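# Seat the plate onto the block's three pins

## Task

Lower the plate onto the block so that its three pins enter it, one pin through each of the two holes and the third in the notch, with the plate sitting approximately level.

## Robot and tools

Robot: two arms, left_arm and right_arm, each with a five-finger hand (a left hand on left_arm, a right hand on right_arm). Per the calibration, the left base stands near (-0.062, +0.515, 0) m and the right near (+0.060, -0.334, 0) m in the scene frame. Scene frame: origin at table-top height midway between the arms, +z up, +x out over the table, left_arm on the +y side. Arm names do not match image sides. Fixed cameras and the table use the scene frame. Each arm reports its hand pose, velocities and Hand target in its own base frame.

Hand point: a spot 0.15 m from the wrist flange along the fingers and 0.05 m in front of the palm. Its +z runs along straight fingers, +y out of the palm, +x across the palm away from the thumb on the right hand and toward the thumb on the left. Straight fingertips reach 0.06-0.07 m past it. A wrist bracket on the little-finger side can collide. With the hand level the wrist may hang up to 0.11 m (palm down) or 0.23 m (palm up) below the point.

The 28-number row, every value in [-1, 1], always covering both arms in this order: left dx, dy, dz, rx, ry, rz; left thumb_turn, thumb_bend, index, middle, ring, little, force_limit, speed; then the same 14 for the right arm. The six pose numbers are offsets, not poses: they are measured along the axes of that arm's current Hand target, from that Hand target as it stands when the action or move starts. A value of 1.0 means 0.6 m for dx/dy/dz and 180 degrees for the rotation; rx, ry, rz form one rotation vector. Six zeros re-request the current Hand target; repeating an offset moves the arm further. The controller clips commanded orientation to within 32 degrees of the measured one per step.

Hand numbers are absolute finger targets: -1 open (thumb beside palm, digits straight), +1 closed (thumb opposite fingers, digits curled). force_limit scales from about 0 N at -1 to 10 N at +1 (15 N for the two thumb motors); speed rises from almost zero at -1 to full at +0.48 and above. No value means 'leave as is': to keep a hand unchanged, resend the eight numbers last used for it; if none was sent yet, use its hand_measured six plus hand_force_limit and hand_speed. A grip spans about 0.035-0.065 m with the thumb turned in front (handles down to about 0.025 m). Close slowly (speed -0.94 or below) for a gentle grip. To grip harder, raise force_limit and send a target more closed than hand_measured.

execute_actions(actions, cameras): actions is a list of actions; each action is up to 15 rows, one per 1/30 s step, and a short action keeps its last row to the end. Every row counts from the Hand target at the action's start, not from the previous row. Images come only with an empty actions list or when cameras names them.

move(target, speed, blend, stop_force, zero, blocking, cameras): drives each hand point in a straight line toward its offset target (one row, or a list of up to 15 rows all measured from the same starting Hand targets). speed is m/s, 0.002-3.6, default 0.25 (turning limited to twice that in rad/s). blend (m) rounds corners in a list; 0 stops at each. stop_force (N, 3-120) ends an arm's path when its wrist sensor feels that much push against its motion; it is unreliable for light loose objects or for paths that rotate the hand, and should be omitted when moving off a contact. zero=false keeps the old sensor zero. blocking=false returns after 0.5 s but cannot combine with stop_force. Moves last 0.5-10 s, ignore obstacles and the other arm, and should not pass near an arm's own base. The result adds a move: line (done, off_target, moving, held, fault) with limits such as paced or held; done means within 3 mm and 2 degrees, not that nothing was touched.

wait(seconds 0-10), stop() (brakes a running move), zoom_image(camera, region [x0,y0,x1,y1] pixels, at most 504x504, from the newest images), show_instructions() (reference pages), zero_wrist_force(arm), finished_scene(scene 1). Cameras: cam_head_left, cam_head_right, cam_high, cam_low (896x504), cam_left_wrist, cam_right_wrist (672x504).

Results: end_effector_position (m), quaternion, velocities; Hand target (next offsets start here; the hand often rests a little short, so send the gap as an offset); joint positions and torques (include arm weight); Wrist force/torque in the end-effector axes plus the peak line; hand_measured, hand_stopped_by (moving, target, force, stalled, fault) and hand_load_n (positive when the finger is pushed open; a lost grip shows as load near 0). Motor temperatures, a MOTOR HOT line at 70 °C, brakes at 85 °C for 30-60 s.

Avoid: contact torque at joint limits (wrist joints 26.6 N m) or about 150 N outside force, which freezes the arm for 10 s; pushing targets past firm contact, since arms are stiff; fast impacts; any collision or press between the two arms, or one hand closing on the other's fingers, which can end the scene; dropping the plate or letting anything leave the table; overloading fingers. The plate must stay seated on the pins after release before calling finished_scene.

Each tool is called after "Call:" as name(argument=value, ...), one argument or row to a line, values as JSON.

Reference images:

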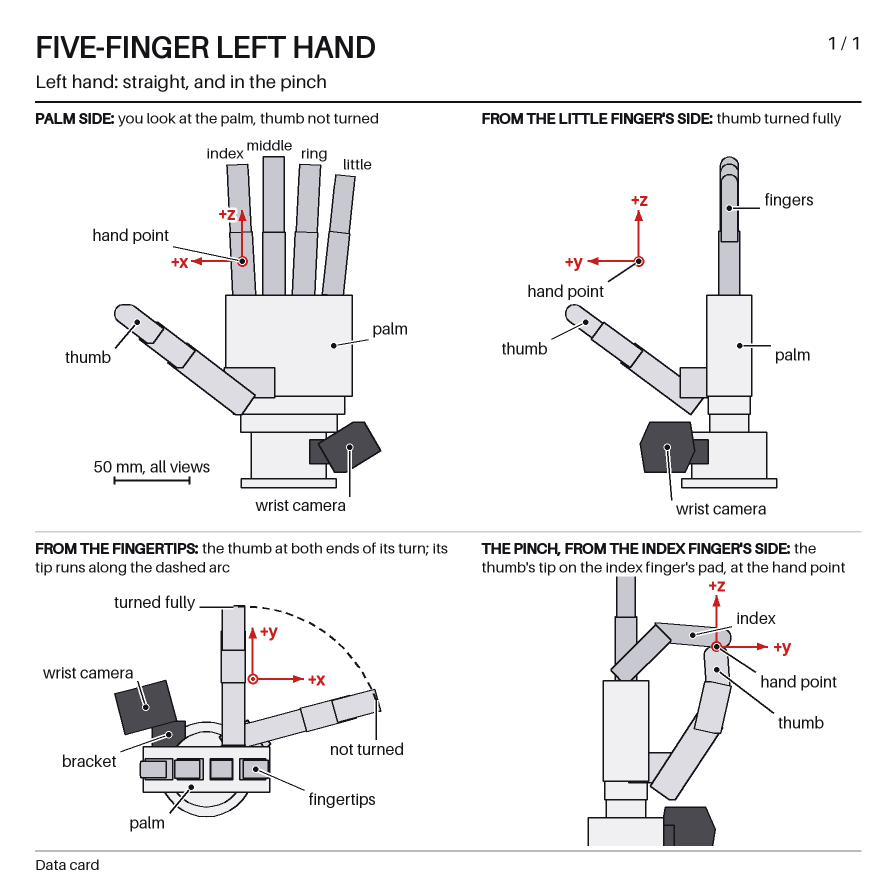

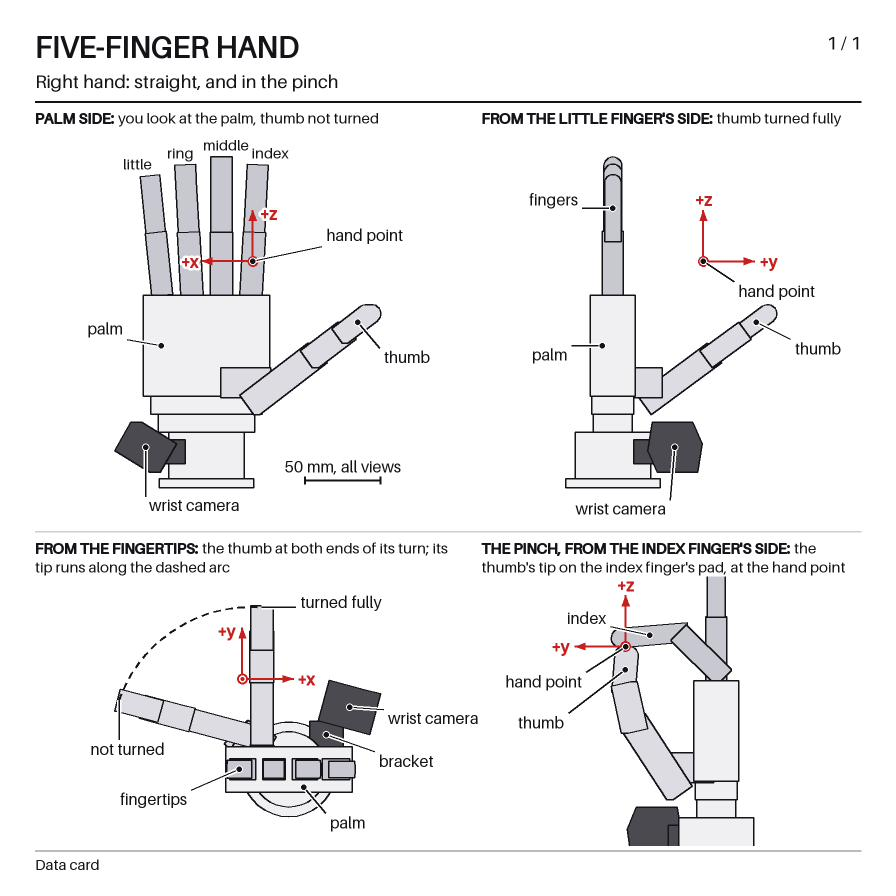

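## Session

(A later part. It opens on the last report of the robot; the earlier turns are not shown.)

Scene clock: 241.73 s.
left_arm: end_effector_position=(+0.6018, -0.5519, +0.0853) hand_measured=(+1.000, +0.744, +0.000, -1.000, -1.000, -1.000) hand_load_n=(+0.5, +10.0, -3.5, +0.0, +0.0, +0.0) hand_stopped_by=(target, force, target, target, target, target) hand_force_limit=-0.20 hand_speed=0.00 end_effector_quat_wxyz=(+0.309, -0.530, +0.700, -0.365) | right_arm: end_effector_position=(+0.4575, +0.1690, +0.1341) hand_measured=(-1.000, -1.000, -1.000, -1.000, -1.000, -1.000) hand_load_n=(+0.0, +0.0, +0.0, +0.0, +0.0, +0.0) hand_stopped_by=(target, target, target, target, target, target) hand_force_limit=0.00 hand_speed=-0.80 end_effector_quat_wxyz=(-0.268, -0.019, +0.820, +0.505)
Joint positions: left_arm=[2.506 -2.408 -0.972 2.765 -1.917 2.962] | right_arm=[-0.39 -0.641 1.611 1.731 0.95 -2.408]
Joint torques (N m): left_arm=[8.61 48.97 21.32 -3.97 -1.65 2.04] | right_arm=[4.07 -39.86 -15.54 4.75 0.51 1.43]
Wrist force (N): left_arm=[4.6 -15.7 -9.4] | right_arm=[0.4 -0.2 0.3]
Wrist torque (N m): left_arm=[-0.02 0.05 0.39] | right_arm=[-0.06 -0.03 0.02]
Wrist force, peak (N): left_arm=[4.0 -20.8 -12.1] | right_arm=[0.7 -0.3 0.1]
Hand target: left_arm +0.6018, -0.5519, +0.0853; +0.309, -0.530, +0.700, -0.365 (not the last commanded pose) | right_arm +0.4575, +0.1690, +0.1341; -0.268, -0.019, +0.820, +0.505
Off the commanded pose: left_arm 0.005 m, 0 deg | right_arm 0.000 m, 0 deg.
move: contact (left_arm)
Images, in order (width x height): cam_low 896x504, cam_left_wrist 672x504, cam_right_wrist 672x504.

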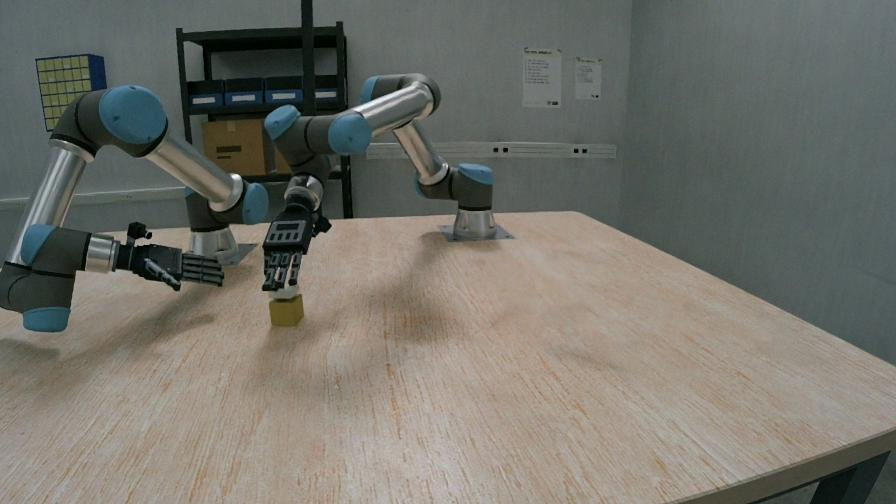

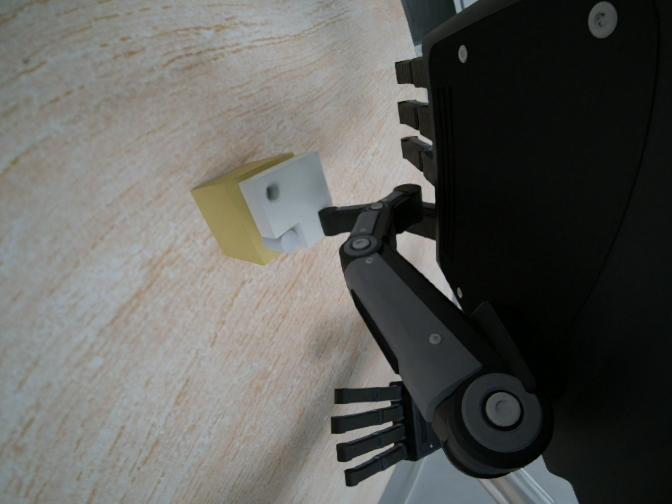

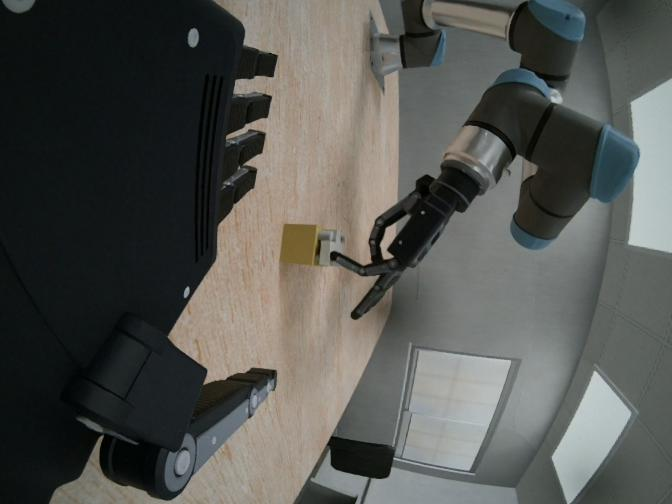

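Call:
move(
  target=[-0.0008,-0.014,-0.0091,0,0,0,1,1,0,-1,-1,-1,-0.2,0,0,0,0,0,0,0,-1,-1,-1,-1,-1,-1,0,-0.8],
  speed=0.05,
)

Call:
move(
  target=[0.025,-0.012,-0.0091,0,0,0,1,1,0,-1,-1,-1,-0.2,0,0,0,0,0,0,0,-1,-1,-1,-1,-1,-1,0,-0.8],
  speed=0.05,
  cameras=["cam_right_wrist","cam_low","cam_left_wrist"],
)

Call:
zoom_image(
  camera="cam_right_wrist",
  region=[300, 212, 360, 272],
)

Call:
zoom_image(
  camera="cam_low",
  region=[264, 280, 314, 330],
)

Call:
zoom_image(
  camera="cam_left_wrist",
  region=[145, 125, 345, 295],
)

Scene clock: 243.37 s.
left_arm: end_effector_position=(+0.6018, -0.5519, +0.0953) hand_measured=(+1.000, +0.744, +0.000, -1.000, -1.000, -1.000) hand_load_n=(+0.5, +10.0, +1.5, -0.5, -0.5, +0.0) hand_stopped_by=(target, force, target, target, target, target) hand_force_limit=-0.20 hand_speed=0.00 end_effector_quat_wxyz=(+0.309, -0.530, +0.700, -0.365) | right_arm: end_effector_position=(+0.4575, +0.1690, +0.1341) hand_measured=(-1.000, -1.000, -1.000, -1.000, -1.000, -1.000) hand_load_n=(+0.0, +0.0, +0.0, +0.0, +0.0, +0.0) hand_stopped_by=(target, target, target, target, target, target) hand_force_limit=0.00 hand_speed=-0.80 end_effector_quat_wxyz=(-0.268, -0.019, +0.820, +0.505)
Joint positions: left_arm=[2.506 -2.402 -0.958 2.744 -1.917 2.962] | right_arm=[-0.39 -0.641 1.611 1.731 0.95 -2.408]
Joint torques (N m): left_arm=[8.31 59.94 28.04 -2.6 -1.1 2.15] | right_arm=[6.5 -39.75 -16.73 4.52 0.35 1.51]
Wrist force (N): left_arm=[1.6 -3.4 -0.4] | right_arm=[0.5 -0.1 0.1]
Wrist torque (N m): left_arm=[-0.16 -0.10 0.43] | right_arm=[-0.03 -0.05 0.03]
Wrist force, peak (N): left_arm=[4.5 -16.0 -9.2] | right_arm=[0.7 0.0 0.2]
Hand target: left_arm +0.6018, -0.5519, +0.0954; +0.309, -0.530, +0.700, -0.365 | right_arm +0.4575, +0.1690, +0.1341; -0.268, -0.019, +0.820, +0.505
Off the commanded pose: left_arm 0.000 m, 0 deg | right_arm 0.000 m, 0 deg.
move: done

Scene clock: 244.27 s.
left_arm: end_effector_position=(+0.5973, -0.5667, +0.1036) hand_measured=(+1.000, +0.744, +0.000, -1.000, -1.000, -1.000) hand_load_n=(+0.5, +10.0, +1.0, +0.0, -0.5, +0.0) hand_stopped_by=(target, force, target, target, target, target) hand_force_limit=-0.20 hand_speed=0.00 end_effector_quat_wxyz=(+0.309, -0.530, +0.700, -0.365) | right_arm: end_effector_position=(+0.4575, +0.1690, +0.1341) hand_measured=(-1.000, -1.000, -1.000, -1.000, -1.000, -1.000) hand_load_n=(-0.5, +0.0, +0.0, +0.0, +0.0, +0.0) hand_stopped_by=(target, target, target, target, target, target) hand_force_limit=0.00 hand_speed=-0.80 end_effector_quat_wxyz=(-0.268, -0.019, +0.820, +0.505)
Joint positions: left_arm=[2.484 -2.422 -0.899 2.702 -1.936 2.948] | right_arm=[-0.39 -0.641 1.611 1.731 0.95 -2.408]
Joint torques (N m): left_arm=[-8.37 47.61 28.1 -2.61 -1.9 -2.17] | right_arm=[4.55 -39.22 -16.7 4.47 0.28 1.38]
Wrist force (N): left_arm=[1.9 -3.4 -0.1] | right_arm=[0.4 -0.2 0.1]
Wrist torque (N m): left_arm=[-0.18 -0.14 0.58] | right_arm=[-0.02 -0.04 0.02]
Wrist force, peak (N): left_arm=[2.2 -3.7 -0.4] | right_arm=[0.5 -0.3 0.4]
Hand target: left_arm +0.5973, -0.5667, +0.1037; +0.309, -0.530, +0.700, -0.365 | right_arm +0.4575, +0.1690, +0.1341; -0.268, -0.019, +0.820, +0.505
Off the commanded pose: left_arm 0.000 m, 0 deg | right_arm 0.000 m, 0 deg.
move: done
Images, in order (width x height): cam_low 896x504, cam_left_wrist 672x504, cam_right_wrist 672x504.

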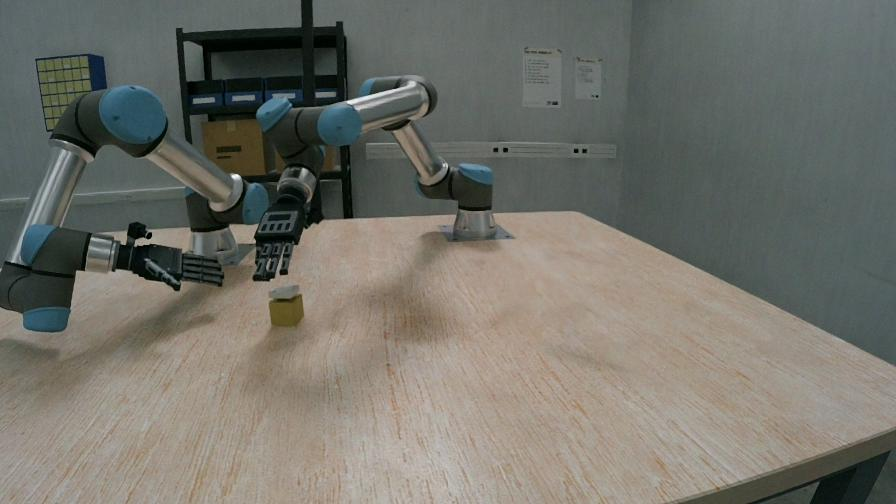

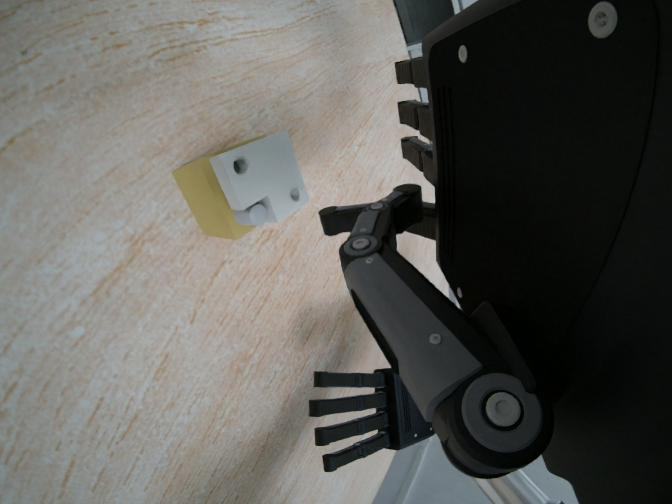

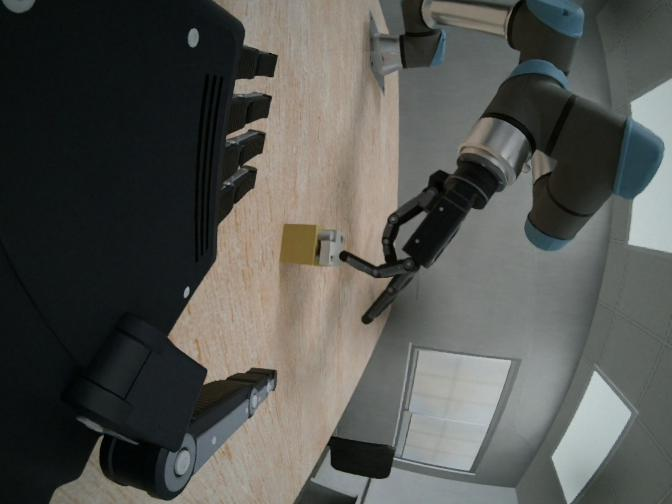

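Scaled by 8.400 from the camera's 672x504 image, which has a finer 960x720 frame.

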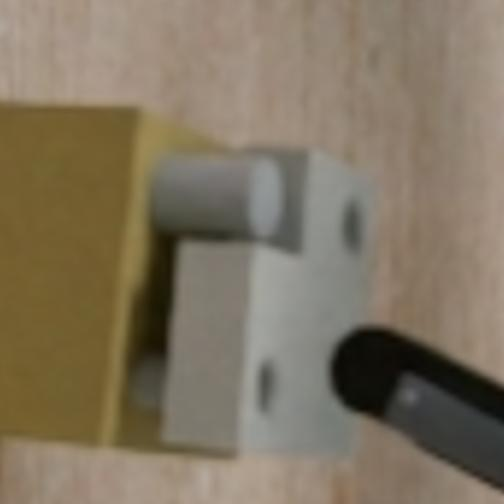

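Scaled by 10.080 from the camera's 896x504 image, which has a finer 1280x720 frame.

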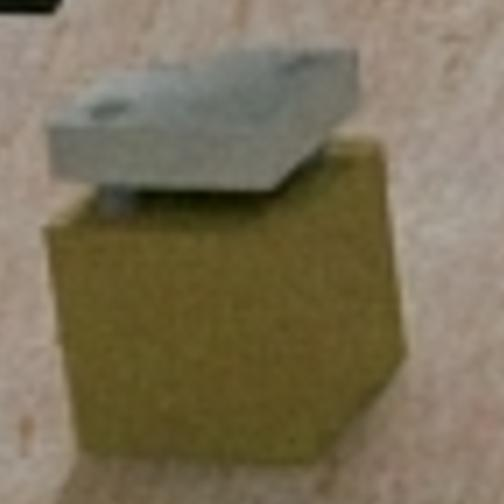

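Scaled by 2.520 from the camera's 672x504 image, which has a finer 960x720 frame.

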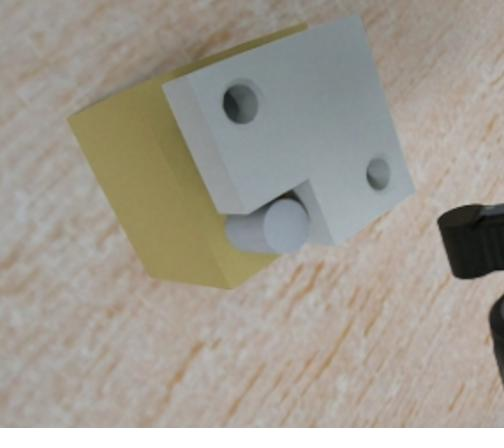

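Call:
zoom_image(
  camera="cam_left_wrist",
  region=[280, 180, 310, 210],
)

Call:
zoom_image(
  camera="cam_left_wrist",
  region=[225, 150, 255, 180],
)

Call:
zoom_image(
  camera="cam_right_wrist",
  region=[310, 222, 350, 272],
)

Scaled by 16.800 from the camera's 672x504 image, which has a finer 960x720 frame.

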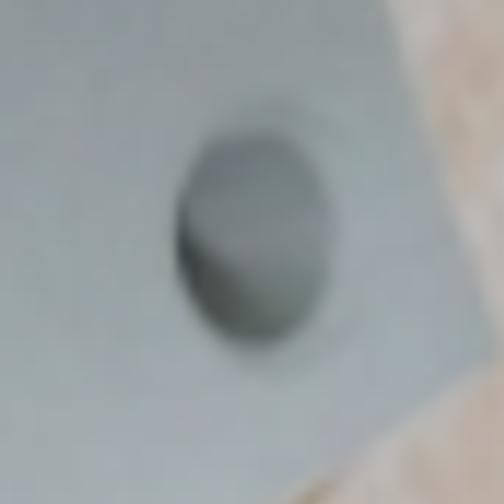

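Scaled by 16.800 from the camera's 672x504 image, which has a finer 960x720 frame.

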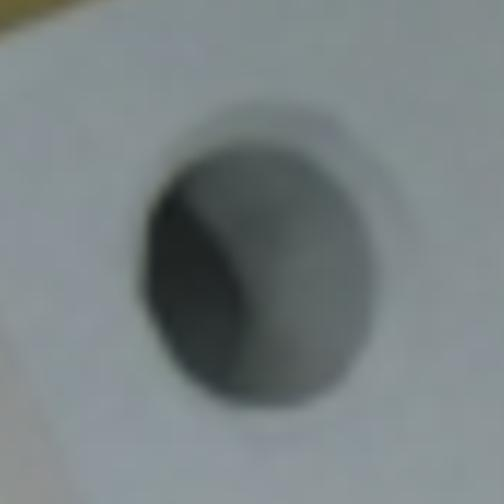

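Scaled by 10.080 from the camera's 672x504 image, which has a finer 960x720 frame.

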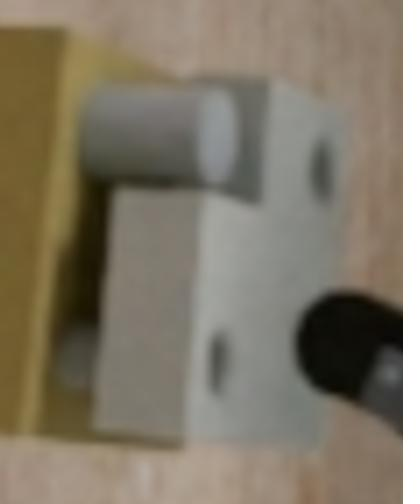

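Call:
move(
  target=[-0.0361,0.026,0.0051,0,0,0,1,1,0,-1,-1,-1,-0.2,0,0,0,0,0,0,0,-1,-1,-1,-1,-1,-1,0,-0.8],
  speed=0.05,
  stop_force=4,
  cameras=["cam_right_wrist","cam_left_wrist"],
)

Call:
zoom_image(
  camera="cam_right_wrist",
  region=[300, 212, 360, 272],
)

Call:
zoom_image(
  camera="cam_left_wrist",
  region=[165, 125, 365, 295],
)

Scene clock: 247.07 s.
left_arm: end_effector_position=(+0.5971, -0.5436, +0.0899) hand_measured=(+1.000, +0.744, +0.000, -1.000, -1.000, -1.000) hand_load_n=(+0.0, +10.0, +1.0, +0.0, +0.0, +0.0) hand_stopped_by=(target, force, target, target, target, target) hand_force_limit=-0.20 hand_speed=0.00 end_effector_quat_wxyz=(+0.309, -0.530, +0.700, -0.365) | right_arm: end_effector_position=(+0.4575, +0.1690, +0.1341) hand_measured=(-1.000, -1.000, -1.000, -1.000, -1.000, -1.000) hand_load_n=(+0.0, +0.0, +0.0, +0.0, +0.0, +0.0) hand_stopped_by=(target, target, target, target, target, target) hand_force_limit=0.00 hand_speed=-0.80 end_effector_quat_wxyz=(-0.268, -0.019, +0.820, +0.505)
Joint positions: left_arm=[2.512 -2.379 -1.013 2.778 -1.912 2.966] | right_arm=[-0.39 -0.641 1.611 1.731 0.95 -2.408]
Joint torques (N m): left_arm=[7.46 59.26 11.1 1.82 1.51 2.38] | right_arm=[4.08 -41.09 -17.17 4.18 0.13 1.62]
Wrist force (N): left_arm=[1.8 -3.3 -0.1] | right_arm=[0.2 -0.1 0.2]
Wrist torque (N m): left_arm=[-0.17 -0.12 0.44] | right_arm=[-0.02 -0.02 0.02]
Wrist force, peak (N): left_arm=[2.3 -3.8 -0.4] | right_arm=[0.6 0.1 0.4]
Hand target: left_arm +0.5971, -0.5436, +0.0899; +0.309, -0.530, +0.700, -0.365 | right_arm +0.4575, +0.1690, +0.1341; -0.268, -0.019, +0.820, +0.505
Off the commanded pose: left_arm 0.000 m, 0 deg | right_arm 0.000 m, 0 deg.
move: done
Images, in order (width x height): cam_left_wrist 672x504, cam_right_wrist 672x504.

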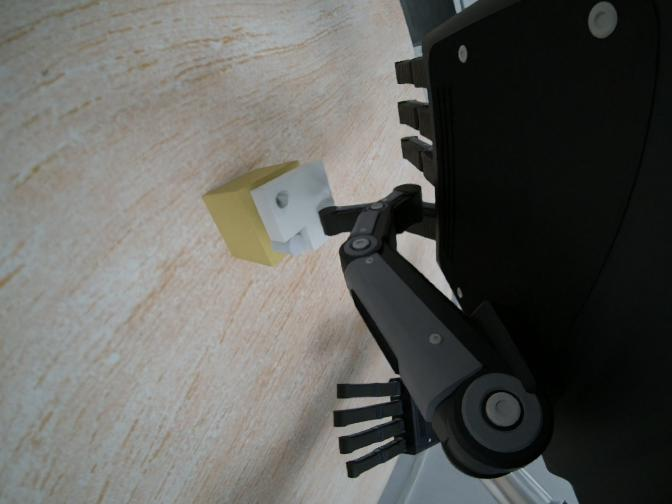

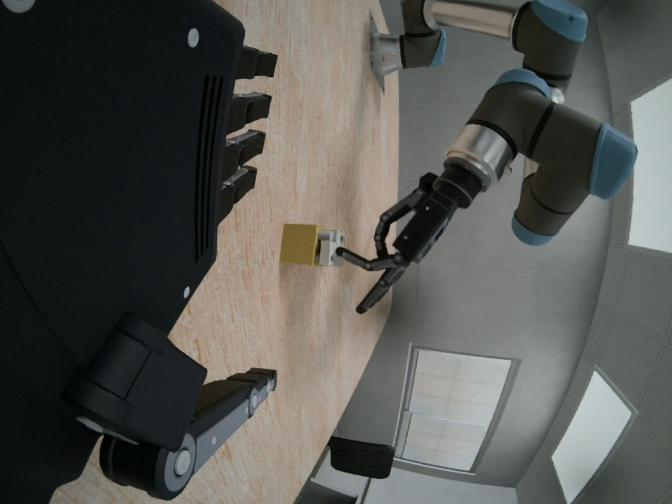

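Scaled by 8.400 from the camera's 672x504 image, which has a finer 960x720 frame.

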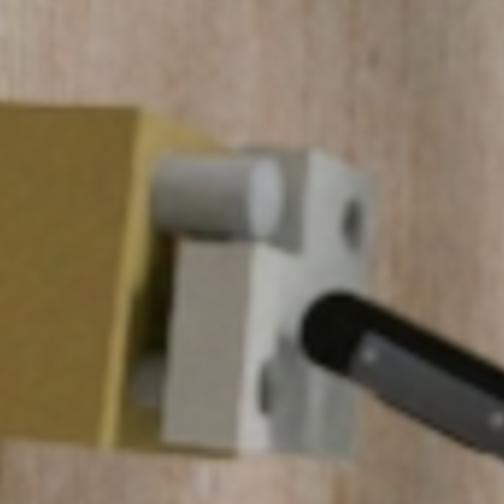

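Scaled by 2.520 from the camera's 672x504 image, which has a finer 960x720 frame.

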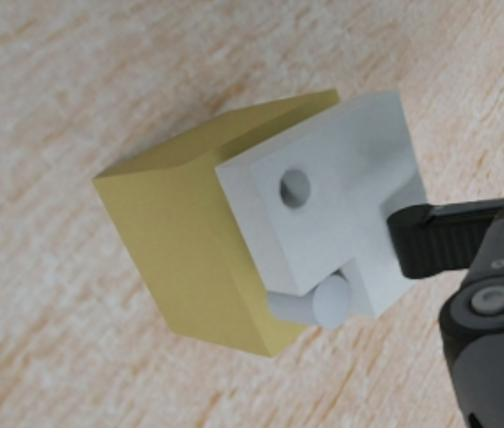

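Call:
move(
  target=[0.00079,0.014,0.0091,0,0,0,1,1,0,-1,-1,-1,-0.2,0,0,0,0,0,0,0,-1,-1,-1,-1,-1,-1,0,-0.8],
  speed=0.015,
  stop_force=12,
  cameras=["cam_right_wrist","cam_low","cam_left_wrist"],
)

Call:
zoom_image(
  camera="cam_right_wrist",
  region=[300, 212, 360, 272],
)

Call:
zoom_image(
  camera="cam_low",
  region=[264, 280, 314, 330],
)

Call:
zoom_image(
  camera="cam_left_wrist",
  region=[165, 125, 365, 295],
)

Scene clock: 249.03 s.
left_arm: end_effector_position=(+0.5972, -0.5436, +0.0855) hand_measured=(+1.000, +0.744, +0.000, -1.000, -1.000, -1.000) hand_load_n=(+0.0, +10.0, -1.5, +0.0, +0.0, +0.0) hand_stopped_by=(target, force, target, target, target, target) hand_force_limit=-0.20 hand_speed=0.00 end_effector_quat_wxyz=(+0.309, -0.530, +0.700, -0.365) | right_arm: end_effector_position=(+0.4575, +0.1690, +0.1341) hand_measured=(-1.000, -1.000, -1.000, -1.000, -1.000, -1.000) hand_load_n=(+0.0, +0.0, +0.0, +0.0, +0.0, +0.0) hand_stopped_by=(target, target, target, target, target, target) hand_force_limit=0.00 hand_speed=-0.80 end_effector_quat_wxyz=(-0.268, -0.019, +0.820, +0.505)
Joint positions: left_arm=[2.512 -2.382 -1.019 2.788 -1.912 2.966] | right_arm=[-0.39 -0.641 1.611 1.731 0.95 -2.408]
Joint torques (N m): left_arm=[3.26 49.19 22.41 -3.98 1.15 1.98] | right_arm=[5.41 -39.09 -16.85 4.56 0.33 1.5]
Wrist force (N): left_arm=[1.8 -15.3 -7.6] | right_arm=[0.4 -0.2 0.1]
Wrist torque (N m): left_arm=[-0.04 -0.09 0.44] | right_arm=[-0.04 -0.03 0.02]
Wrist force, peak (N): left_arm=[0.5 -22.4 -11.8] | right_arm=[0.6 -0.1 0.1]
Hand target: left_arm +0.5972, -0.5436, +0.0855; +0.309, -0.530, +0.700, -0.365 (not the last commanded pose) | right_arm +0.4575, +0.1690, +0.1341; -0.268, -0.019, +0.820, +0.505
Off the commanded pose: left_arm 0.006 m, 0 deg | right_arm 0.000 m, 0 deg.
move: contact (left_arm)
Images, in order (width x height): cam_low 896x504, cam_left_wrist 672x504, cam_right_wrist 672x504.

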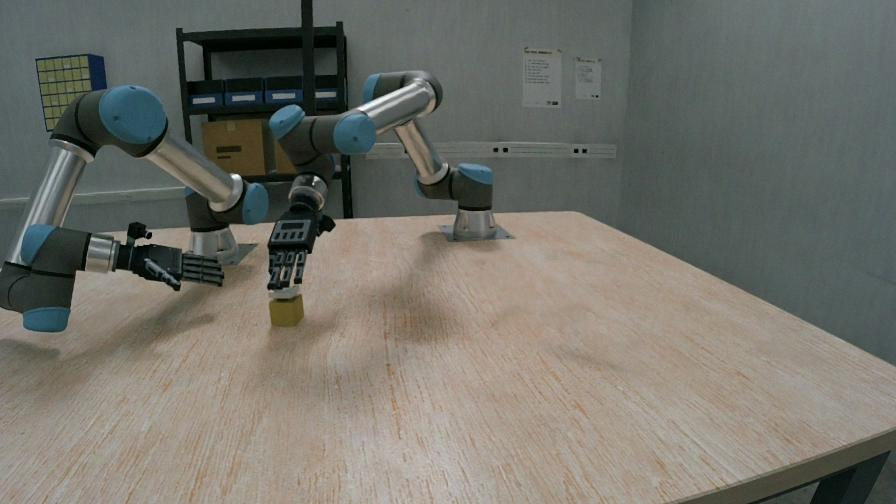

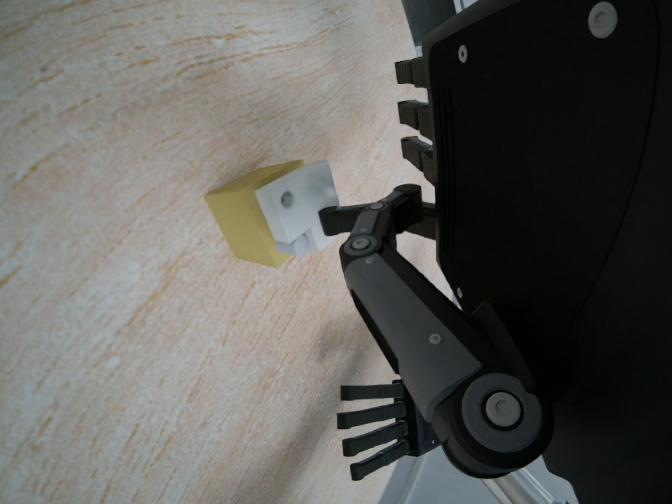

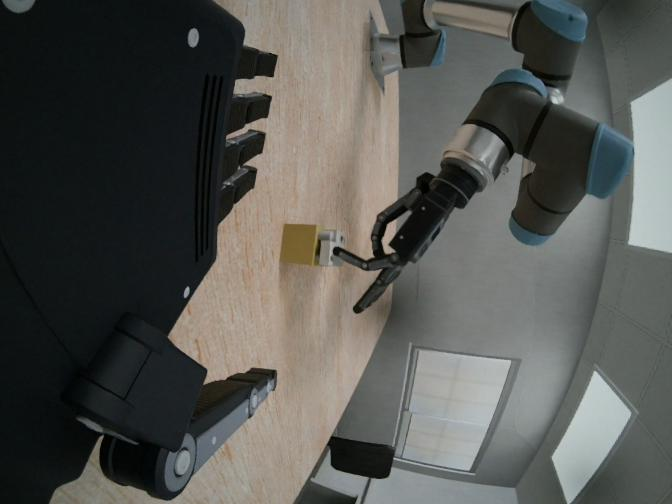

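Scaled by 8.400 from the camera's 672x504 image, which has a finer 960x720 frame.

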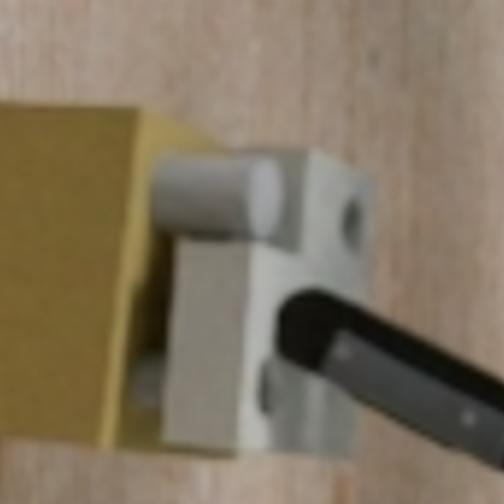

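Scaled by 10.080 from the camera's 896x504 image, which has a finer 1280x720 frame.

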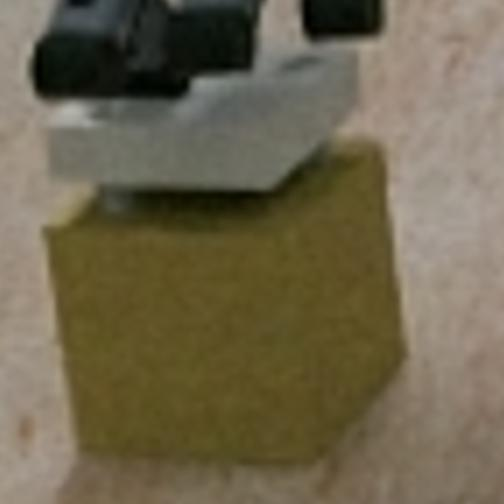

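Scaled by 2.520 from the camera's 672x504 image, which has a finer 960x720 frame.

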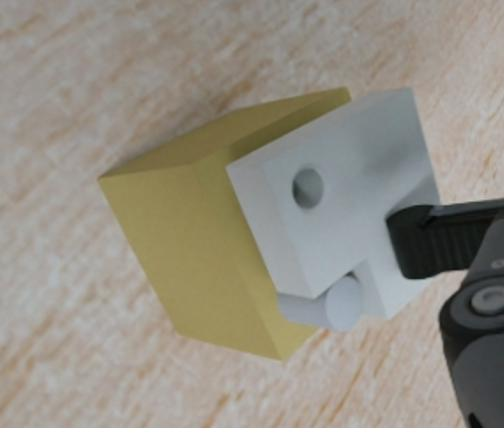

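Call:
move(
  target=[0.03,-0.025,-0.016,0,0,0,1,1,0,-1,-1,-1,-0.2,0,0,0,0,0,0,0,-1,-1,-1,-1,-1,-1,0,-0.8],
  speed=0.06,
  cameras=["cam_right_wrist","cam_low","cam_left_wrist","cam_head_left"],
)

Call:
zoom_image(
  camera="cam_low",
  region=[264, 282, 294, 312],
)

Call:
zoom_image(
  camera="cam_right_wrist",
  region=[310, 235, 340, 265],
)

Call:
zoom_image(
  camera="cam_head_left",
  region=[403, 256, 433, 286],
)

Call:
zoom_image(
  camera="cam_left_wrist",
  region=[145, 125, 325, 275],
)

Scene clock: 251.70 s.
left_arm: end_effector_position=(+0.5926, -0.5618, +0.1024) hand_measured=(+1.000, +0.744, +0.000, -1.000, -1.000, -1.000) hand_load_n=(+0.0, +10.0, +1.0, +0.0, +0.0, +0.0) hand_stopped_by=(target, force, target, target, target, target) hand_force_limit=-0.20 hand_speed=0.00 end_effector_quat_wxyz=(+0.309, -0.530, +0.700, -0.365) | right_arm: end_effector_position=(+0.4575, +0.1690, +0.1341) hand_measured=(-1.000, -1.000, -1.000, -1.000, -1.000, -1.000) hand_load_n=(+0.0, +0.0, +0.0, +0.0, +0.0, +0.0) hand_stopped_by=(target, target, target, target, target, target) hand_force_limit=0.00 hand_speed=-0.80 end_effector_quat_wxyz=(-0.268, -0.019, +0.820, +0.505)
Joint positions: left_arm=[2.485 -2.402 -0.938 2.721 -1.934 2.949] | right_arm=[-0.39 -0.641 1.611 1.731 0.95 -2.408]
Joint torques (N m): left_arm=[-7.93 47.91 28.17 -2.36 -2.03 -2.21] | right_arm=[4.24 -40.23 -16.36 4.26 0.22 1.51]
Wrist force (N): left_arm=[2.4 -3.7 -0.3] | right_arm=[0.4 0.0 0.2]
Wrist torque (N m): left_arm=[-0.21 -0.20 0.61] | right_arm=[-0.01 -0.04 0.03]
Wrist force, peak (N): left_arm=[1.9 -15.4 -7.6] | right_arm=[0.7 -0.1 0.3]
Hand target: left_arm +0.5926, -0.5619, +0.1024; +0.309, -0.530, +0.700, -0.365 | right_arm +0.4575, +0.1690, +0.1341; -0.268, -0.019, +0.820, +0.505
Off the commanded pose: left_arm 0.000 m, 0 deg | right_arm 0.000 m, 0 deg.
move: done
Images, in order (width x height): cam_head_left 896x504, cam_low 896x504, cam_left_wrist 672x504, cam_right_wrist 672x504.

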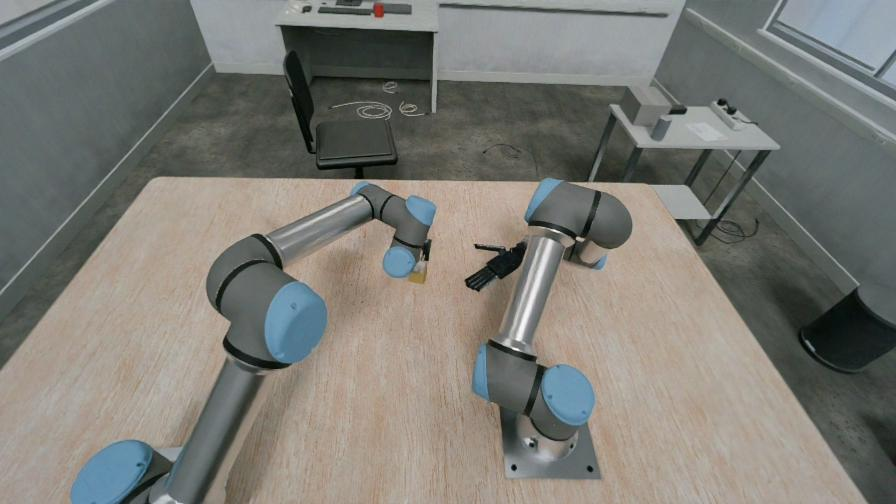

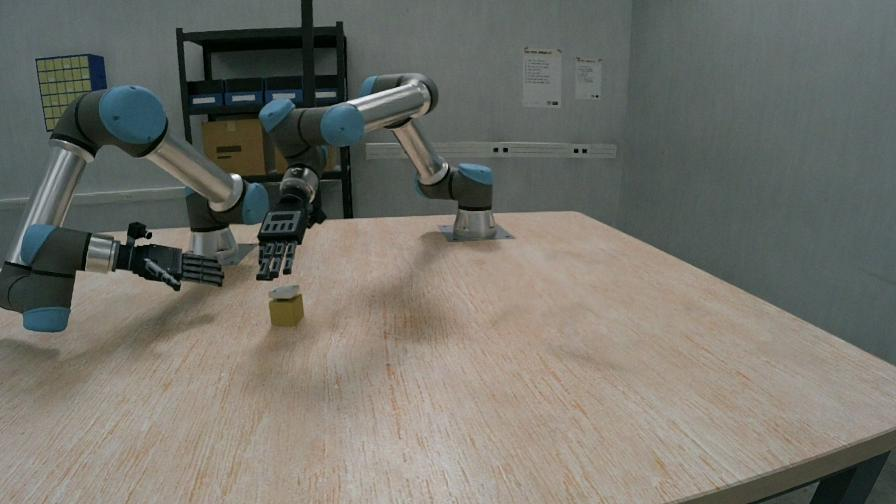

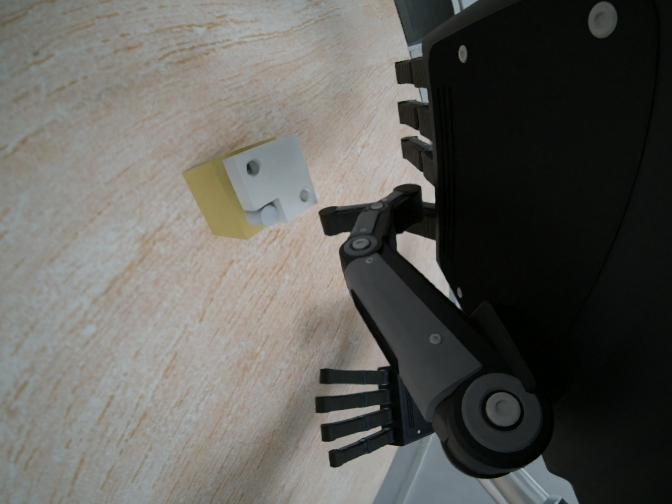

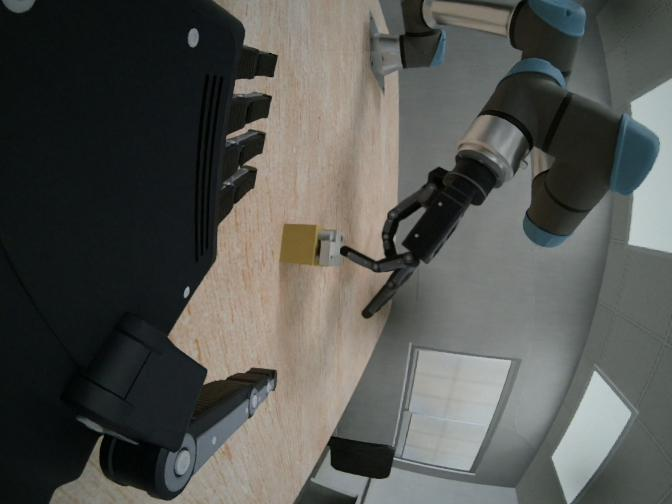

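Scaled by 16.800 from the camera's 896x504 image, which has a finer 1280x720 frame.

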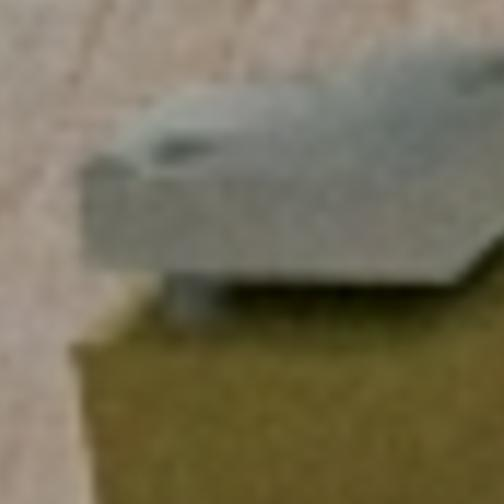

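Scaled by 16.800 from the camera's 672x504 image, which has a finer 960x720 frame.

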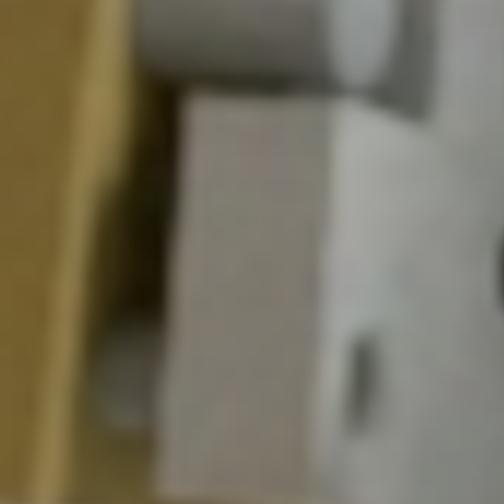

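Scaled by 16.800 from the camera's 896x504 image, which has a finer 1280x720 frame.

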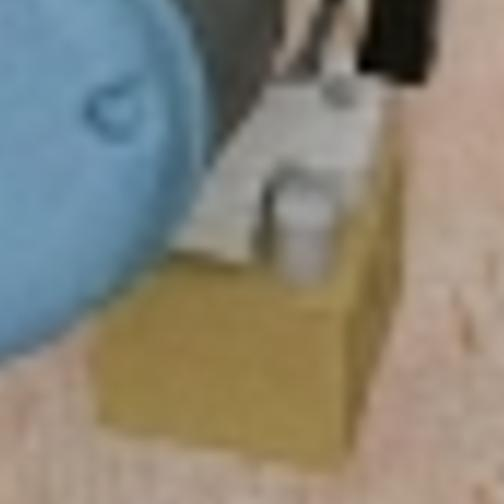

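Scaled by 2.800 from the camera's 672x504 image, which has a finer 960x720 frame.

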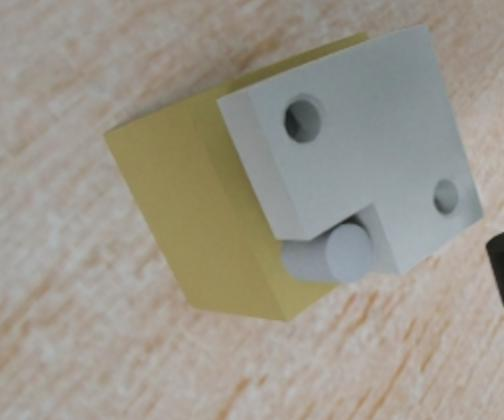

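Call:
move(
  target=[-0.0169,0.02,0.0065,0,0,0,1,1,0,-1,-1,-1,-0.2,0,0,0,0,0,0,0,-1,-1,-1,-1,-1,-1,0,-0.8],
  speed=0.06,
  stop_force=4,
  cameras=["cam_right_wrist","cam_left_wrist"],
)

Call:
zoom_image(
  camera="cam_right_wrist",
  region=[300, 212, 360, 272],
)

Call:
zoom_image(
  camera="cam_left_wrist",
  region=[165, 125, 365, 295],
)

Scene clock: 254.10 s.
left_arm: end_effector_position=(+0.5921, -0.5507, +0.0907) hand_measured=(+1.000, +0.744, +0.000, -1.000, -1.000, -1.000) hand_load_n=(+0.0, +10.0, +1.0, +0.0, +0.0, +0.0) hand_stopped_by=(target, force, target, target, target, target) hand_force_limit=-0.20 hand_speed=0.00 end_effector_quat_wxyz=(+0.309, -0.530, +0.700, -0.365) | right_arm: end_effector_position=(+0.4575, +0.1690, +0.1341) hand_measured=(-1.000, -1.000, -1.000, -1.000, -1.000, -1.000) hand_load_n=(+0.0, +0.0, +0.0, +0.0, +0.0, +0.0) hand_stopped_by=(target, target, target, target, target, target) hand_force_limit=0.00 hand_speed=-0.80 end_effector_quat_wxyz=(-0.268, -0.019, +0.820, +0.505)
Joint positions: left_arm=[2.499 -2.384 -1.002 2.769 -1.923 2.957] | right_arm=[-0.39 -0.641 1.611 1.731 0.95 -2.408]
Joint torques (N m): left_arm=[7.29 59.16 9.69 1.86 1.51 2.24] | right_arm=[4.83 -37.93 -17.16 4.62 0.21 1.42]
Wrist force (N): left_arm=[2.4 -3.2 -0.3] | right_arm=[0.3 -0.1 0.2]
Wrist torque (N m): left_arm=[-0.14 -0.21 0.47] | right_arm=[-0.04 -0.02 0.01]
Wrist force, peak (N): left_arm=[2.5 -4.0 -0.1] | right_arm=[0.5 -0.3 0.2]
Hand target: left_arm +0.5921, -0.5507, +0.0907; +0.309, -0.530, +0.700, -0.365 | right_arm +0.4575, +0.1690, +0.1341; -0.268, -0.019, +0.820, +0.505
Off the commanded pose: left_arm 0.000 m, 0 deg | right_arm 0.000 m, 0 deg.
move: done
Images, in order (width x height): cam_left_wrist 672x504, cam_right_wrist 672x504.

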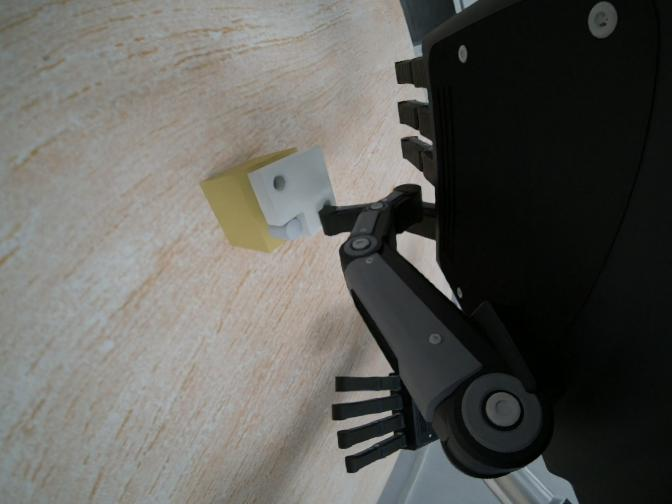

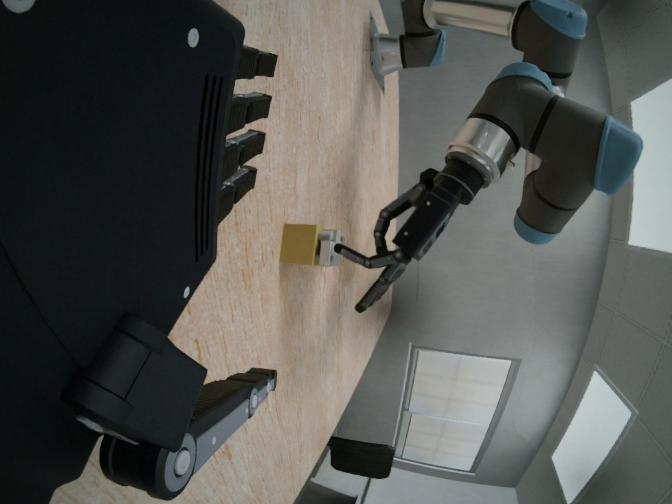

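Scaled by 8.400 from the camera's 672x504 image, which has a finer 960x720 frame.

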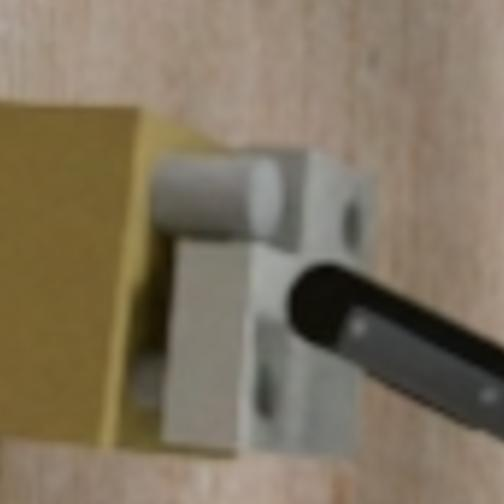

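Scaled by 2.520 from the camera's 672x504 image, which has a finer 960x720 frame.

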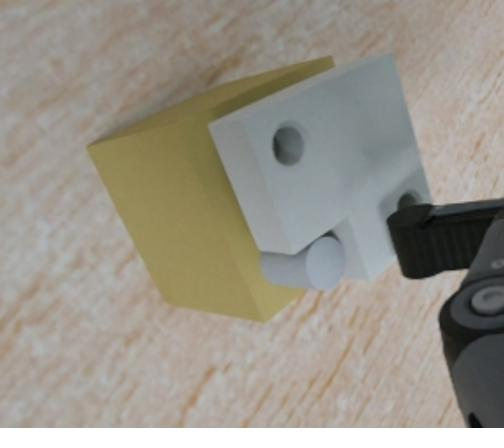

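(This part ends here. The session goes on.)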